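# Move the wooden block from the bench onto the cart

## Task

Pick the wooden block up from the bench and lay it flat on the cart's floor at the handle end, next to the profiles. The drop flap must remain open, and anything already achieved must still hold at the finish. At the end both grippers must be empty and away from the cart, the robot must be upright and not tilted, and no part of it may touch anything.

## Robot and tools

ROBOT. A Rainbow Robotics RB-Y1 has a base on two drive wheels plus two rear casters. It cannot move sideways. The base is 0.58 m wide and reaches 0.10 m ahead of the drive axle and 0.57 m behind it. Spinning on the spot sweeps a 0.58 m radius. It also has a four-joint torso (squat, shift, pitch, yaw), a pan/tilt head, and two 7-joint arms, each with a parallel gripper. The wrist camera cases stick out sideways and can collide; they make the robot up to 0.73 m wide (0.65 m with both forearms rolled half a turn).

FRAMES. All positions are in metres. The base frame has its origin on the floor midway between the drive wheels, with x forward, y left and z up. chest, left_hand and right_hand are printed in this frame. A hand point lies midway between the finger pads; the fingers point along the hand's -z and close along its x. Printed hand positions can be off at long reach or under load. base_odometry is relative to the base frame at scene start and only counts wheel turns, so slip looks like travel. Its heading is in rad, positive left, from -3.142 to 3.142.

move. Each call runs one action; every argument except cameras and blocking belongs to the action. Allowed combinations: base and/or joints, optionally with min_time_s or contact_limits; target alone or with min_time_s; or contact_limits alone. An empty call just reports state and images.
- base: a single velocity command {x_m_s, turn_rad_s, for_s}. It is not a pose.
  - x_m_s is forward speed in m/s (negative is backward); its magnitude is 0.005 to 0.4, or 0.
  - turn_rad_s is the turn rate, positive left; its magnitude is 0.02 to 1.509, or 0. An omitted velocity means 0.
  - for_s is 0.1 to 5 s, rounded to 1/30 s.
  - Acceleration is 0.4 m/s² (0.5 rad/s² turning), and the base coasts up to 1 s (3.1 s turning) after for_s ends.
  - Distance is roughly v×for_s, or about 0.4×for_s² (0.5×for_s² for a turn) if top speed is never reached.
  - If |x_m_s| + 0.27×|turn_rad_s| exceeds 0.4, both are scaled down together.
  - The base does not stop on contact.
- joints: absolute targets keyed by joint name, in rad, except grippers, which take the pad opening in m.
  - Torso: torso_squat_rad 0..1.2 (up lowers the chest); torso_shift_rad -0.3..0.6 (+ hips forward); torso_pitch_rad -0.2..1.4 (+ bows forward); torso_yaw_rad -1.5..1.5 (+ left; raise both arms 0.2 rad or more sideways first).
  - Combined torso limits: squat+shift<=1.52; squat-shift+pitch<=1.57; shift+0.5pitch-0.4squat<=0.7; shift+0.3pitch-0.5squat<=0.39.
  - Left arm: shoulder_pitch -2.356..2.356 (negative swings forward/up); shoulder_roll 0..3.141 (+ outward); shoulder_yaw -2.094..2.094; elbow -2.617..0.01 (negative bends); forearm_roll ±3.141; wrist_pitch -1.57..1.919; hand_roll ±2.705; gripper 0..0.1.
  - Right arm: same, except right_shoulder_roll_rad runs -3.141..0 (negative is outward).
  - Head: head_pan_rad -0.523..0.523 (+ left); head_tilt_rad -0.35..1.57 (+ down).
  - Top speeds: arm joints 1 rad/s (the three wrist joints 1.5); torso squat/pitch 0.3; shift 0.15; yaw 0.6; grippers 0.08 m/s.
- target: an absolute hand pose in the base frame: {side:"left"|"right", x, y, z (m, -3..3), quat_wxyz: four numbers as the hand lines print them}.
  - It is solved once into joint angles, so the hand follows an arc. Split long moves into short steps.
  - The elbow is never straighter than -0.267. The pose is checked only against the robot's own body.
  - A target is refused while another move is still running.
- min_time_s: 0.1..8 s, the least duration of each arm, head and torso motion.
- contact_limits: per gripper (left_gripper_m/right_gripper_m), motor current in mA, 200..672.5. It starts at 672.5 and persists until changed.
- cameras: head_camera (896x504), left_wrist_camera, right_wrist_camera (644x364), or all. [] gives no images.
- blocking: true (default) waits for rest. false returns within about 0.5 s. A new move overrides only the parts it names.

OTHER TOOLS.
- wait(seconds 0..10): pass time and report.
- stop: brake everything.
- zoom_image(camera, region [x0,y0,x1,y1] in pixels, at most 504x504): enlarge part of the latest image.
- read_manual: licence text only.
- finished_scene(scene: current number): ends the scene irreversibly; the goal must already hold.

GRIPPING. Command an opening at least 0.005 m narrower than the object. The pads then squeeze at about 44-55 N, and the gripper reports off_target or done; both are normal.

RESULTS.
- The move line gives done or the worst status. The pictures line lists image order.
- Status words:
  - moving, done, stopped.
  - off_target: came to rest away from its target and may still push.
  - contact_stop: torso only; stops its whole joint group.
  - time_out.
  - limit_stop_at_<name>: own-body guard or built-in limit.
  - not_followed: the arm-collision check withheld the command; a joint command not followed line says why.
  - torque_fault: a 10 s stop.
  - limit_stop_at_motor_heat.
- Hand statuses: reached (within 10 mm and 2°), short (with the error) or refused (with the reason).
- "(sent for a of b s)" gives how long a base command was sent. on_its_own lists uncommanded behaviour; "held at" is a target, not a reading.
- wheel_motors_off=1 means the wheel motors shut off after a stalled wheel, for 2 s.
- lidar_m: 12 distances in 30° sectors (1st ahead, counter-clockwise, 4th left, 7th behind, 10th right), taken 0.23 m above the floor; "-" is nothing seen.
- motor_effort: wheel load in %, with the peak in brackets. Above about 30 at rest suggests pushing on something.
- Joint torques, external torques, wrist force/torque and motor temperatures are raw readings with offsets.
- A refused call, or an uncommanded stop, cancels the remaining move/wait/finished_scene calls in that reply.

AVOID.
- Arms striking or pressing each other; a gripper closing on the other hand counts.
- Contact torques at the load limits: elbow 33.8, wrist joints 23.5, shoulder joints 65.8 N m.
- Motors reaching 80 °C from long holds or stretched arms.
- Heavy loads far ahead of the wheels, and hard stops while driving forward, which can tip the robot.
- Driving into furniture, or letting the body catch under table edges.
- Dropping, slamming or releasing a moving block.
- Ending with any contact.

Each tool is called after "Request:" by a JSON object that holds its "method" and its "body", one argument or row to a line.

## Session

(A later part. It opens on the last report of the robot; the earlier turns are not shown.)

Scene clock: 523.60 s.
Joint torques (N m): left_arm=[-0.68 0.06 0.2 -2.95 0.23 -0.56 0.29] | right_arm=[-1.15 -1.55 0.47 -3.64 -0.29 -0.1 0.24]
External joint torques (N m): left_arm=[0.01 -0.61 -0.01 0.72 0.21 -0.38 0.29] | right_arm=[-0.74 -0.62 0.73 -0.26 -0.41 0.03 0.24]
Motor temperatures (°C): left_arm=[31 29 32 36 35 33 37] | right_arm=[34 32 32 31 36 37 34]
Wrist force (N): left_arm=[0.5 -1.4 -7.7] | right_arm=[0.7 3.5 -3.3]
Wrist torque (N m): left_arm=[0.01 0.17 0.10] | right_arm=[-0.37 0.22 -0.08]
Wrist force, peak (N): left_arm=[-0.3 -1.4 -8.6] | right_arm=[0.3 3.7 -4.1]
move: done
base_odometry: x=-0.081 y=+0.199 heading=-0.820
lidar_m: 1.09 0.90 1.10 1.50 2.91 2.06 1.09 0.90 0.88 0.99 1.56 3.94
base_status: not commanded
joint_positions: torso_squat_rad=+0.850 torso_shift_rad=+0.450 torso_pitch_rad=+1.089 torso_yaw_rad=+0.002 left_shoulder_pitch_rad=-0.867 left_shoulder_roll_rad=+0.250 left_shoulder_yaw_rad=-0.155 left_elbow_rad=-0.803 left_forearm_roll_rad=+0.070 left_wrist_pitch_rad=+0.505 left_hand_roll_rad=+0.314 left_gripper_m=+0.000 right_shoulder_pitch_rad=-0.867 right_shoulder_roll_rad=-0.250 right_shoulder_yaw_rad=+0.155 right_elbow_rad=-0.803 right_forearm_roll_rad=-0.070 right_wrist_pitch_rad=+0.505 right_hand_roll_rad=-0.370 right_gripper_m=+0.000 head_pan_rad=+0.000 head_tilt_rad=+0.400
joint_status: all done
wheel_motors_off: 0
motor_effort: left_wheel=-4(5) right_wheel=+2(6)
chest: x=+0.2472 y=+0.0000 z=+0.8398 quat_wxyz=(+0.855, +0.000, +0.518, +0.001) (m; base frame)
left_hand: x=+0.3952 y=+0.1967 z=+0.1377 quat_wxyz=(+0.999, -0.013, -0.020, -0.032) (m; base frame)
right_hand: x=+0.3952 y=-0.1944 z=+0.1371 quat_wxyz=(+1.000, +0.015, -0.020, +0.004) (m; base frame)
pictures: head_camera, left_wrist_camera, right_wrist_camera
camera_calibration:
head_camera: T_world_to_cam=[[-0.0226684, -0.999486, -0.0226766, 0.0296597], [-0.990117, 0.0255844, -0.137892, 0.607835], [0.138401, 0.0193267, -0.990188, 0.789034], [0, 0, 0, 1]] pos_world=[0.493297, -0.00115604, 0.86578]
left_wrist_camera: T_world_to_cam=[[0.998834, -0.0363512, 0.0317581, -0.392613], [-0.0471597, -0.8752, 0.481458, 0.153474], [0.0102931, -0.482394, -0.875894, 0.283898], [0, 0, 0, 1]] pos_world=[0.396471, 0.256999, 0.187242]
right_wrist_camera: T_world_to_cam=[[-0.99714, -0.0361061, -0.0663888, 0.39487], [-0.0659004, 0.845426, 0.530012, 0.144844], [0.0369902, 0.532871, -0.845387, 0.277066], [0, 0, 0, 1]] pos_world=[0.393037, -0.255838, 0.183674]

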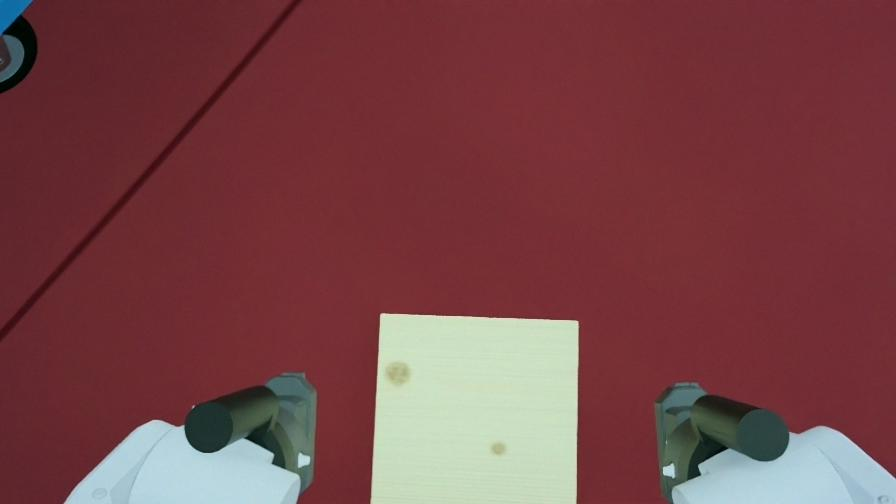

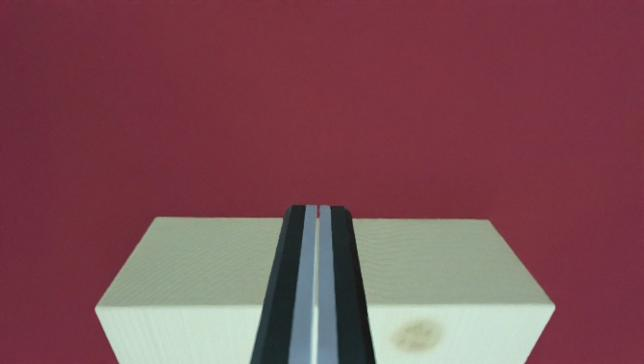

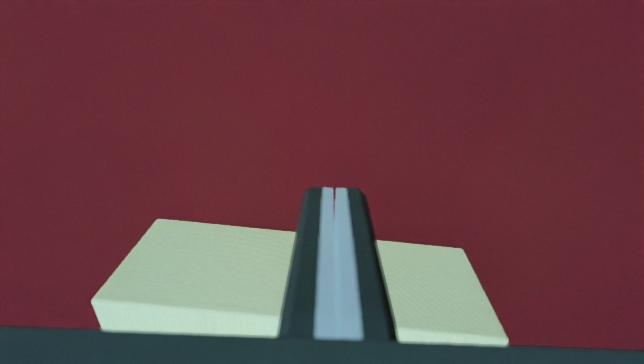

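Request:
{"method": "move", "body": {
  "base": {"turn_rad_s":-0.1,"for_s":0.45},
  "joints": {"torso_squat_rad":0.98,"torso_shift_rad":0.52,"torso_pitch_rad":1.1,"torso_yaw_rad":0.0,"left_elbow_rad":-1.2,"right_elbow_rad":-1.2,"left_shoulder_roll_rad":0.3,"right_shoulder_roll_rad":-0.3},
  "cameras": []
}}

Request:
{"method": "move", "body": {
  "base": {"x_m_s":0.05,"for_s":0.86},
  "cameras": []
}}

Request:
{"method": "move", "body": {
  "target": {"side":"left","x":0.361,"y":0.195,"z":0.055,"quat_wxyz":[0.9976,-0.07,0,0]},
  "cameras": []
}}

Request:
{"method": "move", "body": {
  "target": {"side":"right","x":0.361,"y":-0.185,"z":0.055,"quat_wxyz":[0.9976,0.07,0,0]}
}}

Scene clock: 527.80 s.
Joint torques (N m): left_arm=[-3.66 0.17 1.03 -6.57 0.04 -1.05 0.11] | right_arm=[-3.18 -1.93 -0.54 -6.85 0.01 -0.6 0.29]
External joint torques (N m): left_arm=[0.29 -0.92 0.29 0.57 0.03 -0.13 0.14] | right_arm=[0.32 -0.48 0.25 -0.15 -0.2 0.22 0.27]
Motor temperatures (°C): left_arm=[31 29 32 36 35 33 37] | right_arm=[34 32 32 31 36 37 34]
Wrist force (N): left_arm=[-1.9 -0.1 -6.7] | right_arm=[-1.8 2.8 -3.3]
Wrist torque (N m): left_arm=[-0.07 0.04 0.10] | right_arm=[-0.36 0.04 -0.09]
Wrist force, peak (N): left_arm=[0.9 -1.0 -8.5] | right_arm=[-1.8 3.6 -4.0]
move: done
base_odometry: x=-0.081 y=+0.199 heading=-0.865
lidar_m: 1.13 0.91 1.11 1.50 2.80 2.27 1.14 0.90 0.89 0.97 1.48 4.36
base_status: done (sent for 0.47 of 0.47 s)
joint_positions: torso_squat_rad=+0.980 torso_shift_rad=+0.520 torso_pitch_rad=+1.100 torso_yaw_rad=+0.000 left_shoulder_pitch_rad=-0.867 left_shoulder_roll_rad=+0.300 left_shoulder_yaw_rad=-0.155 left_elbow_rad=-1.200 left_forearm_roll_rad=+0.070 left_wrist_pitch_rad=+0.505 left_hand_roll_rad=+0.314 left_gripper_m=+0.000 right_shoulder_pitch_rad=-0.867 right_shoulder_roll_rad=-0.300 right_shoulder_yaw_rad=+0.155 right_elbow_rad=-1.200 right_forearm_roll_rad=-0.070 right_wrist_pitch_rad=+0.505 right_hand_roll_rad=-0.370 right_gripper_m=+0.000 head_pan_rad=+0.000 head_tilt_rad=+0.400
joint_status: all done
wheel_motors_off: 0
motor_effort: left_wheel=+15(23) right_wheel=-10(21)
chest: x=+0.2415 y=+0.0000 z=+0.7592 quat_wxyz=(+0.853, +0.000, +0.523, +0.000) (m; base frame)
left_hand: x=+0.5440 y=+0.1494 z=+0.1347 quat_wxyz=(+0.976, -0.070, -0.200, -0.048) (m; base frame)
right_hand: x=+0.5439 y=-0.1493 z=+0.1347 quat_wxyz=(+0.977, +0.075, -0.198, +0.020) (m; base frame)
pictures: none
No camera images: "cameras" was empty.

Scene clock: 529.17 s.
Joint torques (N m): left_arm=[-3.41 0.29 0.99 -6.59 0.1 -1.14 0.18] | right_arm=[-3.2 -1.65 -0.88 -6.91 -0.06 -0.79 0.29]
External joint torques (N m): left_arm=[0.55 -0.8 0.25 0.56 0.1 -0.23 0.21] | right_arm=[0.3 -0.2 -0.09 -0.22 -0.27 0.04 0.26]
Motor temperatures (°C): left_arm=[31 29 32 36 35 33 37] | right_arm=[34 32 32 31 36 37 34]
Wrist force (N): left_arm=[-1.4 -0.2 -6.8] | right_arm=[-1.7 2.3 -3.2]
Wrist torque (N m): left_arm=[-0.10 0.04 0.11] | right_arm=[-0.31 0.08 -0.07]
Wrist force, peak (N): left_arm=[-2.0 0.1 -8.0] | right_arm=[-1.9 2.6 -4.1]
move: done
base_odometry: x=-0.053 y=+0.166 heading=-0.865
lidar_m: 1.09 0.88 0.87 1.50 2.74 2.35 1.16 0.92 0.92 1.01 1.54 4.33
base_status: done (sent for 0.87 of 0.87 s)
joint_positions: torso_squat_rad=+0.980 torso_shift_rad=+0.520 torso_pitch_rad=+1.100 torso_yaw_rad=+0.000 left_shoulder_pitch_rad=-0.867 left_shoulder_roll_rad=+0.300 left_shoulder_yaw_rad=-0.155 left_elbow_rad=-1.200 left_forearm_roll_rad=+0.070 left_wrist_pitch_rad=+0.505 left_hand_roll_rad=+0.314 left_gripper_m=+0.000 right_shoulder_pitch_rad=-0.867 right_shoulder_roll_rad=-0.300 right_shoulder_yaw_rad=+0.155 right_elbow_rad=-1.200 right_forearm_roll_rad=-0.070 right_wrist_pitch_rad=+0.505 right_hand_roll_rad=-0.370 right_gripper_m=+0.000 head_pan_rad=+0.000 head_tilt_rad=+0.400
joint_status: not commanded
wheel_motors_off: 0
motor_effort: left_wheel=+11(44) right_wheel=-8(21)
chest: x=+0.2415 y=+0.0000 z=+0.7592 quat_wxyz=(+0.853, +0.000, +0.523, +0.000) (m; base frame)
left_hand: x=+0.5440 y=+0.1494 z=+0.1348 quat_wxyz=(+0.976, -0.070, -0.201, -0.048) (m; base frame)
right_hand: x=+0.5439 y=-0.1493 z=+0.1347 quat_wxyz=(+0.977, +0.075, -0.198, +0.020) (m; base frame)
pictures: none
No camera images: "cameras" was empty.

Scene clock: 530.23 s.
Joint torques (N m): left_arm=[-0.16 0.73 0.44 -3.56 -0.15 -0.49 -0.1] | right_arm=[-2.95 -1.75 -0.69 -6.88 0.05 -0.68 0.36]
External joint torques (N m): left_arm=[-0.75 -0.78 0.05 -0.36 -0.27 -0.35 -0.09] | right_arm=[0.56 -0.29 0.1 -0.18 -0.15 0.15 0.34]
Motor temperatures (°C): left_arm=[31 29 32 36 35 33 37] | right_arm=[34 32 32 31 36 37 34]
Wrist force (N): left_arm=[0.4 -0.6 -8.4] | right_arm=[-2.0 2.5 -2.8]
Wrist torque (N m): left_arm=[-0.06 0.12 0.13] | right_arm=[-0.36 0.03 -0.12]
Wrist force, peak (N): left_arm=[0.4 1.0 -8.8] | right_arm=[-2.2 2.6 -3.8]
move: done
base_odometry: x=-0.053 y=+0.166 heading=-0.865
lidar_m: 1.11 0.89 0.87 1.50 2.75 2.35 1.15 0.93 0.90 1.00 1.53 4.33
base_status: not commanded
joint_positions: torso_squat_rad=+0.980 torso_shift_rad=+0.520 torso_pitch_rad=+1.100 torso_yaw_rad=+0.000 left_shoulder_pitch_rad=-0.832 left_shoulder_roll_rad=+0.311 left_shoulder_yaw_rad=-0.208 left_elbow_rad=-0.799 left_forearm_roll_rad=+0.416 left_wrist_pitch_rad=+0.456 left_hand_roll_rad=+0.133 left_gripper_m=+0.000 right_shoulder_pitch_rad=-0.867 right_shoulder_roll_rad=-0.300 right_shoulder_yaw_rad=+0.155 right_elbow_rad=-1.200 right_forearm_roll_rad=-0.070 right_wrist_pitch_rad=+0.505 right_hand_roll_rad=-0.370 right_gripper_m=+0.000 head_pan_rad=+0.000 head_tilt_rad=+0.400
joint_status: all done
wheel_motors_off: 0
motor_effort: left_wheel=+10(14) right_wheel=-7(9)
chest: x=+0.2415 y=+0.0000 z=+0.7592 quat_wxyz=(+0.853, +0.000, +0.523, +0.000) (m; base frame)
left_hand: x=+0.3609 y=+0.1951 z=+0.0552 quat_wxyz=(+0.998, -0.070, +0.000, +0.000) (m; base frame)
left_hand_status: reached (checked arc, planned for 0.7 s): 0 mm and 0.1 deg off.
right_hand: x=+0.5439 y=-0.1493 z=+0.1347 quat_wxyz=(+0.977, +0.075, -0.198, +0.020) (m; base frame)
pictures: none
No camera images: "cameras" was empty.

Scene clock: 531.30 s.
Joint torques (N m): left_arm=[-0.26 0.59 0.41 -3.37 -0.15 -0.57 -0.12] | right_arm=[0.83 -1.58 -0.02 -3.29 0.08 -0.06 -0.03]
External joint torques (N m): left_arm=[-0.85 -0.91 0.02 -0.16 -0.26 -0.43 -0.12] | right_arm=[0.1 -0.13 0.33 -0.35 0.07 0.03 -0.04]
Motor temperatures (°C): left_arm=[31 29 32 36 34 33 37] | right_arm=[34 32 32 31 36 37 34]
Wrist force (N): left_arm=[0.7 -0.2 -7.7] | right_arm=[1.2 2.4 -3.9]
Wrist torque (N m): left_arm=[-0.10 0.18 0.07] | right_arm=[-0.30 0.23 -0.11]
Wrist force, peak (N): left_arm=[0.5 0.0 -8.5] | right_arm=[-0.7 2.6 -4.6]
move: done
base_odometry: x=-0.053 y=+0.166 heading=-0.865
lidar_m: 1.11 0.88 0.87 1.51 2.72 2.35 1.15 0.93 0.91 1.00 1.53 4.33
base_status: not commanded
joint_positions: torso_squat_rad=+0.980 torso_shift_rad=+0.520 torso_pitch_rad=+1.100 torso_yaw_rad=+0.000 left_shoulder_pitch_rad=-0.832 left_shoulder_roll_rad=+0.311 left_shoulder_yaw_rad=-0.208 left_elbow_rad=-0.799 left_forearm_roll_rad=+0.416 left_wrist_pitch_rad=+0.456 left_hand_roll_rad=+0.133 left_gripper_m=+0.000 right_shoulder_pitch_rad=-0.840 right_shoulder_roll_rad=-0.302 right_shoulder_yaw_rad=+0.235 right_elbow_rad=-0.799 right_forearm_roll_rad=-0.377 right_wrist_pitch_rad=+0.455 right_hand_roll_rad=-0.192 right_gripper_m=+0.000 head_pan_rad=+0.000 head_tilt_rad=+0.400
joint_status: all done
wheel_motors_off: 0
motor_effort: left_wheel=+11(12) right_wheel=-6(9)
chest: x=+0.2415 y=+0.0000 z=+0.7592 quat_wxyz=(+0.853, +0.000, +0.523, +0.000) (m; base frame)
left_hand: x=+0.3610 y=+0.1951 z=+0.0552 quat_wxyz=(+0.998, -0.070, +0.000, +0.000) (m; base frame)
right_hand: x=+0.3609 y=-0.1851 z=+0.0552 quat_wxyz=(+0.998, +0.070, +0.000, +0.000) (m; base frame)
right_hand_status: reached (checked arc, planned for 0.7 s): 0 mm and 0.0 deg off.
pictures: head_camera, left_wrist_camera, right_wrist_camera
camera_calibration:
head_camera: T_world_to_cam=[[-0.0235736, -0.999502, -0.0209986, 0.0266835], [-0.991519, 0.0260603, -0.127323, 0.583445], [0.127807, 0.0178191, -0.991639, 0.713637], [0, 0, 0, 1]] pos_world=[0.487918, -0.00125083, 0.782517]
left_wrist_camera: T_world_to_cam=[[0.999591, 0.0257726, -0.0123855, -0.365685], [0.0281896, -0.815592, 0.57794, 0.146087], [0.0047935, -0.578053, -0.815985, 0.228539], [0, 0, 0, 1]] pos_world=[0.360322, 0.26068, 0.0975254]
right_wrist_camera: T_world_to_cam=[[-0.999247, -0.0246483, -0.0299722, 0.356536], [-0.0379425, 0.782567, 0.621408, 0.15135], [0.00813865, 0.622078, -0.782913, 0.227596], [0, 0, 0, 1]] pos_world=[0.360157, -0.251236, 0.0948238]

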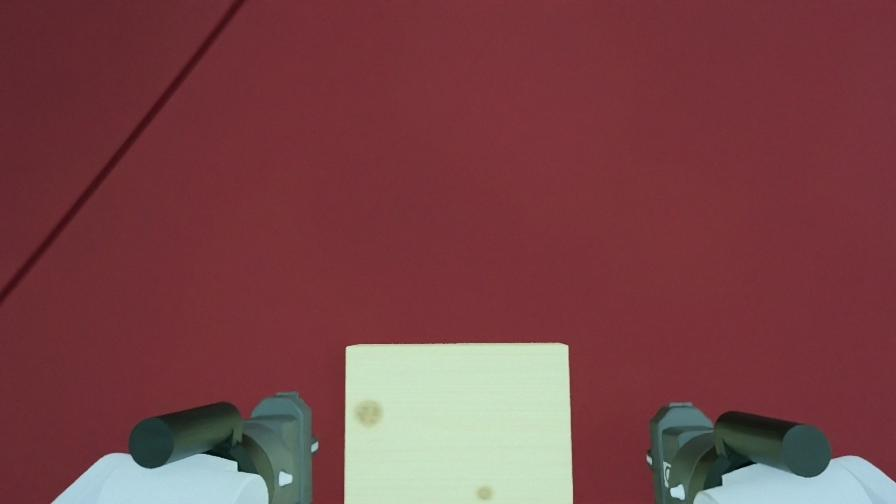

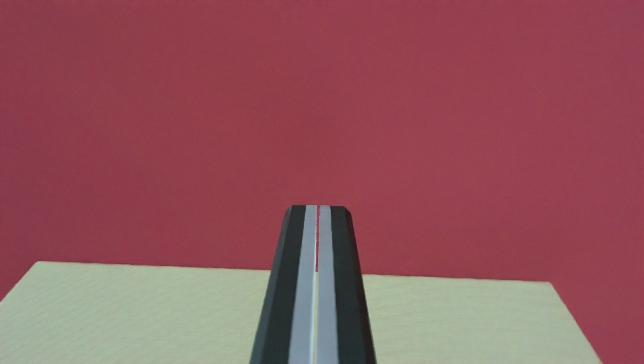

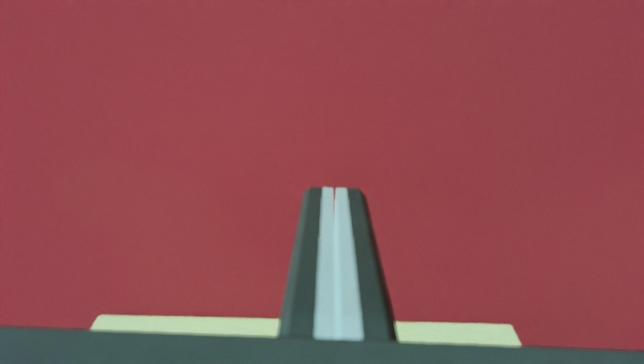

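Request:
{"method": "move", "body": {
  "joints": {"left_shoulder_pitch_rad":-0.855,"left_shoulder_roll_rad":0.154,"left_shoulder_yaw_rad":-0.158,"left_elbow_rad":-0.817,"left_forearm_roll_rad":0.116,"left_wrist_pitch_rad":0.505,"left_hand_roll_rad":0.312,"right_shoulder_pitch_rad":-0.855,"right_shoulder_roll_rad":-0.154,"right_shoulder_yaw_rad":0.158,"right_elbow_rad":-0.817,"right_forearm_roll_rad":-0.116,"right_wrist_pitch_rad":0.505,"right_hand_roll_rad":-0.312},
  "min_time_s": 2,
  "cameras": []
}}

Request:
{"method": "move", "body": {
  "joints": {"left_shoulder_pitch_rad":-0.867,"left_shoulder_roll_rad":0.127,"left_shoulder_yaw_rad":-0.155,"left_elbow_rad":-0.803,"left_forearm_roll_rad":0.070,"left_wrist_pitch_rad":0.505,"left_hand_roll_rad":0.342,"right_shoulder_pitch_rad":-0.867,"right_shoulder_roll_rad":-0.127,"right_shoulder_yaw_rad":0.155,"right_elbow_rad":-0.803,"right_forearm_roll_rad":-0.070,"right_wrist_pitch_rad":0.505,"right_hand_roll_rad":-0.342},
  "min_time_s": 1.5,
  "cameras": ["left_wrist_camera","right_wrist_camera"]
}}

Scene clock: 537.23 s.
Joint torques (N m): left_arm=[-3.83 -7.32 -0.44 -6.39 0.74 -1.08 0.29] | right_arm=[-1.19 4.37 -1.81 -3.93 0.22 0.17 -0.26]
External joint torques (N m): left_arm=[-3.51 -5.33 0.12 -2.67 0.61 -0.91 0.29] | right_arm=[-1.16 2.73 -2.27 -0.5 0.21 0.29 -0.26]
Motor temperatures (°C): left_arm=[31 29 32 36 34 33 37] | right_arm=[34 32 32 31 36 37 34]
Wrist force (N): left_arm=[-0.9 6.3 -9.0] | right_arm=[0.5 2.3 -3.9]
Wrist torque (N m): left_arm=[0.16 0.25 0.04] | right_arm=[-0.30 0.17 -0.08]
Wrist force, peak (N): left_arm=[1.7 8.9 -11.1] | right_arm=[0.7 3.0 -4.5]
move: done
base_odometry: x=-0.053 y=+0.166 heading=-0.865
lidar_m: 1.10 0.89 0.88 1.51 2.74 2.34 1.16 0.92 0.91 1.01 1.52 4.33
base_status: not commanded
joint_positions: torso_squat_rad=+0.980 torso_shift_rad=+0.520 torso_pitch_rad=+1.100 torso_yaw_rad=+0.000 left_shoulder_pitch_rad=-0.854 left_shoulder_roll_rad=+0.155 left_shoulder_yaw_rad=-0.158 left_elbow_rad=-0.816 left_forearm_roll_rad=+0.116 left_wrist_pitch_rad=+0.505 left_hand_roll_rad=+0.312 left_gripper_m=+0.000 right_shoulder_pitch_rad=-0.855 right_shoulder_roll_rad=-0.154 right_shoulder_yaw_rad=+0.158 right_elbow_rad=-0.817 right_forearm_roll_rad=-0.116 right_wrist_pitch_rad=+0.505 right_hand_roll_rad=-0.312 right_gripper_m=+0.000 head_pan_rad=+0.000 head_tilt_rad=+0.400
joint_status: all done
wheel_motors_off: 0
motor_effort: left_wheel=+12(12) right_wheel=-6(8)
chest: x=+0.2415 y=+0.0000 z=+0.7592 quat_wxyz=(+0.853, +0.000, +0.523, +0.000) (m; base frame)
left_hand: x=+0.3600 y=+0.1270 z=+0.0601 quat_wxyz=(+0.998, -0.070, +0.001, +0.000) (m; base frame)
right_hand: x=+0.3605 y=-0.1259 z=+0.0603 quat_wxyz=(+0.998, +0.070, +0.000, +0.001) (m; base frame)
pictures: none
No camera images: "cameras" was empty.

Scene clock: 539.03 s.
Joint torques (N m): left_arm=[-13.15 -38.91 -12.65 -9.71 6.59 -5.24 0.56] | right_arm=[-10.17 39.53 9.56 -7.66 -4.63 -2.99 -0.01]
External joint torques (N m): left_arm=[-12.64 -36.51 -11.99 -6.01 6.47 -5.06 0.57] | right_arm=[-9.94 37.51 9.01 -4.25 -4.65 -2.87 -0.01]
Motor temperatures (°C): left_arm=[31 29 32 36 34 33 37] | right_arm=[34 32 32 31 36 37 34]
Wrist force (N): left_arm=[-0.1 53.2 32.8] | right_arm=[1.2 -47.9 28.5]
Wrist torque (N m): left_arm=[0.81 0.39 -0.24] | right_arm=[0.94 -0.05 -0.41]
Wrist force, peak (N): left_arm=[-0.9 54.2 32.9] | right_arm=[1.4 -48.3 28.7]
move: done
base_odometry: x=-0.053 y=+0.166 heading=-0.865
lidar_m: 1.11 0.87 0.88 1.52 2.74 2.36 1.15 0.93 0.92 0.99 1.53 4.32
base_status: not commanded
joint_positions: torso_squat_rad=+0.980 torso_shift_rad=+0.519 torso_pitch_rad=+1.099 torso_yaw_rad=+0.000 left_shoulder_pitch_rad=-0.864 left_shoulder_roll_rad=+0.136 left_shoulder_yaw_rad=-0.152 left_elbow_rad=-0.801 left_forearm_roll_rad=+0.068 left_wrist_pitch_rad=+0.506 left_hand_roll_rad=+0.342 left_gripper_m=+0.000 right_shoulder_pitch_rad=-0.864 right_shoulder_roll_rad=-0.136 right_shoulder_yaw_rad=+0.153 right_elbow_rad=-0.802 right_forearm_roll_rad=-0.069 right_wrist_pitch_rad=+0.506 right_hand_roll_rad=-0.342 right_gripper_m=+0.000 head_pan_rad=+0.000 head_tilt_rad=+0.400
joint_status: all done
wheel_motors_off: 0
motor_effort: left_wheel=+11(12) right_wheel=-6(9)
chest: x=+0.2411 y=+0.0000 z=+0.7597 quat_wxyz=(+0.853, +0.000, +0.522, +0.000) (m; base frame)
left_hand: x=+0.3598 y=+0.1209 z=+0.0604 quat_wxyz=(+0.998, -0.065, +0.001, -0.002) (m; base frame)
right_hand: x=+0.3605 y=-0.1204 z=+0.0604 quat_wxyz=(+0.998, +0.066, +0.000, +0.002) (m; base frame)
pictures: left_wrist_camera, right_wrist_camera
camera_calibration:
left_wrist_camera: T_world_to_cam=[[0.999665, 0.0220324, -0.0136011, -0.362091], [0.0258536, -0.820598, 0.570921, 0.0844229], [0.00141775, -0.571081, -0.820892, 0.190572], [0, 0, 0, 1]] pos_world=[0.359516, 0.186087, 0.103315]
right_wrist_camera: T_world_to_cam=[[-0.999132, -0.0292226, -0.0297007, 0.357195], [-0.0413141, 0.78731, 0.615171, 0.0995531], [0.00540678, 0.615864, -0.787834, 0.191996], [0, 0, 0, 1]] pos_world=[0.359959, -0.186184, 0.100628]

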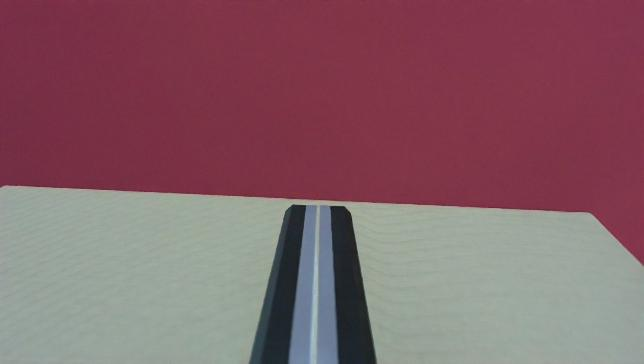

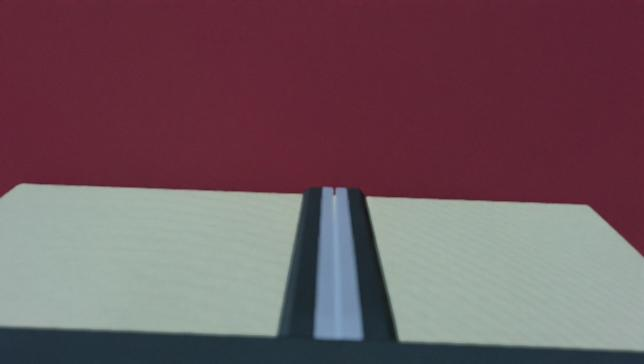

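Request:
{"method": "move", "body": {
  "joints": {"torso_squat_rad":0.9,"torso_shift_rad":0.48},
  "min_time_s": 1.2,
  "cameras": ["left_wrist_camera","right_wrist_camera"]
}}

Scene clock: 541.70 s.
Joint torques (N m): left_arm=[-12.73 -37.27 -12.87 -13.42 6.62 -4.75 0.54] | right_arm=[-10.72 38.51 9.52 -12.31 -4.75 -3.83 -0.01]
External joint torques (N m): left_arm=[-12.28 -34.84 -12.21 -9.76 6.5 -4.58 0.54] | right_arm=[-10.57 36.47 8.97 -8.93 -4.76 -3.71 -0.01]
Motor temperatures (°C): left_arm=[31 29 32 36 35 33 37] | right_arm=[34 32 32 31 36 37 34]
Wrist force (N): left_arm=[1.9 49.9 -20.3] | right_arm=[-1.6 -46.3 -2.3]
Wrist torque (N m): left_arm=[1.30 0.00 -0.24] | right_arm=[0.42 0.11 -0.34]
Wrist force, peak (N): left_arm=[-0.2 54.0 32.9] | right_arm=[1.9 -48.2 29.3]
move: done
base_odometry: x=-0.053 y=+0.166 heading=-0.865
lidar_m: 1.11 0.88 0.87 1.51 2.75 2.37 1.14 0.92 0.92 1.00 1.53 4.31
base_status: not commanded
joint_positions: torso_squat_rad=+0.900 torso_shift_rad=+0.480 torso_pitch_rad=+1.101 torso_yaw_rad=+0.000 left_shoulder_pitch_rad=-0.864 left_shoulder_roll_rad=+0.136 left_shoulder_yaw_rad=-0.152 left_elbow_rad=-0.801 left_forearm_roll_rad=+0.068 left_wrist_pitch_rad=+0.506 left_hand_roll_rad=+0.342 left_gripper_m=+0.000 right_shoulder_pitch_rad=-0.864 right_shoulder_roll_rad=-0.136 right_shoulder_yaw_rad=+0.153 right_elbow_rad=-0.801 right_forearm_roll_rad=-0.069 right_wrist_pitch_rad=+0.506 right_hand_roll_rad=-0.342 right_gripper_m=+0.000 head_pan_rad=+0.000 head_tilt_rad=+0.400
joint_status: all done
wheel_motors_off: 0
motor_effort: left_wheel=+10(12) right_wheel=-8(8)
chest: x=+0.2489 y=+0.0000 z=+0.8066 quat_wxyz=(+0.852, +0.000, +0.523, +0.000) (m; base frame)
left_hand: x=+0.3658 y=+0.1207 z=+0.1069 quat_wxyz=(+0.998, -0.065, +0.002, -0.002) (m; base frame)
right_hand: x=+0.3661 y=-0.1205 z=+0.1069 quat_wxyz=(+0.998, +0.065, +0.002, +0.002) (m; base frame)
pictures: left_wrist_camera, right_wrist_camera
camera_calibration:
left_wrist_camera: T_world_to_cam=[[0.999623, 0.0220026, -0.0164045, -0.367212], [0.0274302, -0.82055, 0.570916, 0.0570466], [-0.000899123, -0.571151, -0.820845, 0.229533], [0, 0, 0, 1]] pos_world=[0.365715, 0.185987, 0.149818]
right_wrist_camera: T_world_to_cam=[[-0.999232, -0.0291915, -0.0261309, 0.36387], [-0.0390905, 0.787556, 0.615002, 0.0705168], [0.00262671, 0.615551, -0.788093, 0.229667], [0, 0, 0, 1]] pos_world=[0.365744, -0.186286, 0.147139]

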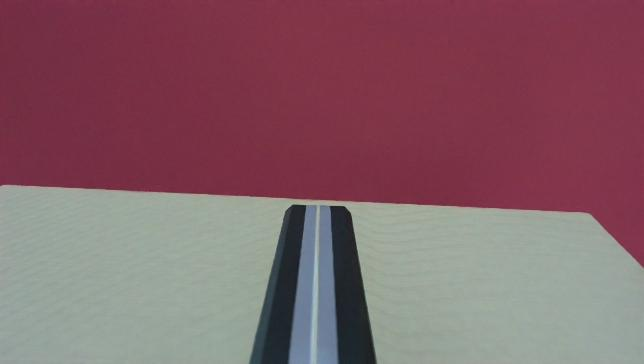

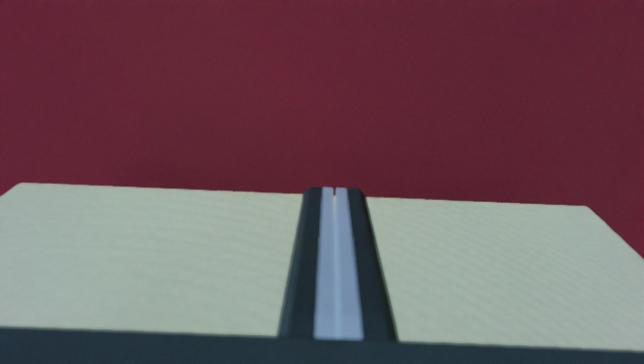

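Request:
{"method": "move", "body": {
  "joints": {"left_shoulder_pitch_rad":-0.740,"left_shoulder_roll_rad":0.142,"left_shoulder_yaw_rad":-0.186,"left_elbow_rad":-1.080,"left_forearm_roll_rad":0.040,"left_wrist_pitch_rad":0.657,"left_hand_roll_rad":0.376,"right_shoulder_pitch_rad":-0.740,"right_shoulder_roll_rad":-0.142,"right_shoulder_yaw_rad":0.186,"right_elbow_rad":-1.080,"right_forearm_roll_rad":-0.040,"right_wrist_pitch_rad":0.657,"right_hand_roll_rad":-0.376},
  "min_time_s": 1.5,
  "cameras": ["left_wrist_camera","right_wrist_camera"]
}}

Request:
{"method": "move", "body": {
  "joints": {"left_shoulder_pitch_rad":-0.607,"left_shoulder_roll_rad":0.150,"left_shoulder_yaw_rad":-0.203,"left_elbow_rad":-1.378,"left_forearm_roll_rad":0.018,"left_wrist_pitch_rad":0.826,"left_hand_roll_rad":0.379,"right_shoulder_pitch_rad":-0.607,"right_shoulder_roll_rad":-0.150,"right_shoulder_yaw_rad":0.203,"right_elbow_rad":-1.378,"right_forearm_roll_rad":-0.018,"right_wrist_pitch_rad":0.826,"right_hand_roll_rad":-0.379},
  "min_time_s": 1.5,
  "cameras": ["left_wrist_camera","right_wrist_camera"]
}}

Scene clock: 547.53 s.
Joint torques (N m): left_arm=[-11.56 -35.95 -19.33 -16.35 8.77 -5.21 0.7] | right_arm=[-10.32 35.49 15.89 -14.71 -6.2 -4.53 0.01]
External joint torques (N m): left_arm=[-12.14 -33.7 -18.44 -11.5 8.62 -5.04 0.7] | right_arm=[-11.26 33.62 15.15 -10.21 -6.22 -4.42 0]
Motor temperatures (°C): left_arm=[31 29 32 36 35 33 37] | right_arm=[34 32 32 31 36 37 34]
Wrist force (N): left_arm=[2.8 52.1 -19.8] | right_arm=[-1.3 -47.9 -2.7]
Wrist torque (N m): left_arm=[1.24 0.00 -0.23] | right_arm=[0.42 0.09 -0.35]
Wrist force, peak (N): left_arm=[3.0 72.3 -19.9] | right_arm=[-1.7 -67.5 2.5]
move: done
base_odometry: x=-0.053 y=+0.166 heading=-0.865
lidar_m: 1.09 0.88 0.88 1.52 2.74 2.35 1.16 0.94 0.92 1.01 1.52 4.32
base_status: not commanded
joint_positions: torso_squat_rad=+0.900 torso_shift_rad=+0.480 torso_pitch_rad=+1.101 torso_yaw_rad=+0.000 left_shoulder_pitch_rad=-0.737 left_shoulder_roll_rad=+0.150 left_shoulder_yaw_rad=-0.181 left_elbow_rad=-1.077 left_forearm_roll_rad=+0.038 left_wrist_pitch_rad=+0.658 left_hand_roll_rad=+0.376 left_gripper_m=+0.000 right_shoulder_pitch_rad=-0.737 right_shoulder_roll_rad=-0.150 right_shoulder_yaw_rad=+0.182 right_elbow_rad=-1.077 right_forearm_roll_rad=-0.038 right_wrist_pitch_rad=+0.658 right_hand_roll_rad=-0.376 right_gripper_m=+0.000 head_pan_rad=+0.000 head_tilt_rad=+0.400
joint_status: all done
wheel_motors_off: 0
motor_effort: left_wheel=+11(11) right_wheel=-6(9)
chest: x=+0.2489 y=+0.0000 z=+0.8066 quat_wxyz=(+0.852, +0.000, +0.523, +0.000) (m; base frame)
left_hand: x=+0.3655 y=+0.1204 z=+0.1329 quat_wxyz=(+0.998, -0.064, +0.002, +0.000) (m; base frame)
right_hand: x=+0.3656 y=-0.1199 z=+0.1330 quat_wxyz=(+0.998, +0.064, +0.002, +0.000) (m; base frame)
pictures: left_wrist_camera, right_wrist_camera
camera_calibration:
left_wrist_camera: T_world_to_cam=[[0.999542, 0.0252079, -0.0167228, -0.366684], [0.030245, -0.822337, 0.568196, 0.0414784], [0.000571225, -0.568442, -0.822723, 0.25004], [0, 0, 0, 1]] pos_world=[0.365119, 0.185486, 0.176014]
right_wrist_camera: T_world_to_cam=[[-0.999339, -0.0259677, -0.0254272, 0.364387], [-0.0361054, 0.789331, 0.612905, 0.0534268], [0.00415474, 0.613418, -0.789747, 0.249223], [0, 0, 0, 1]] pos_world=[0.365039, -0.185587, 0.173343]

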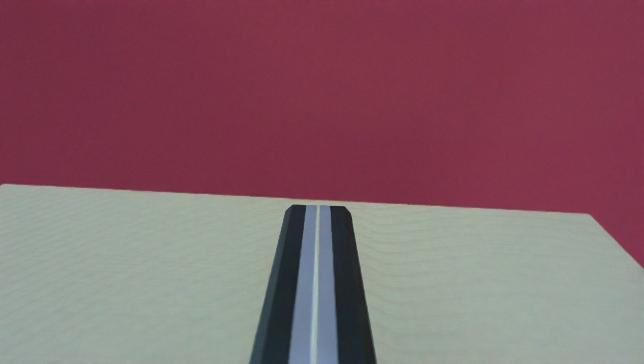

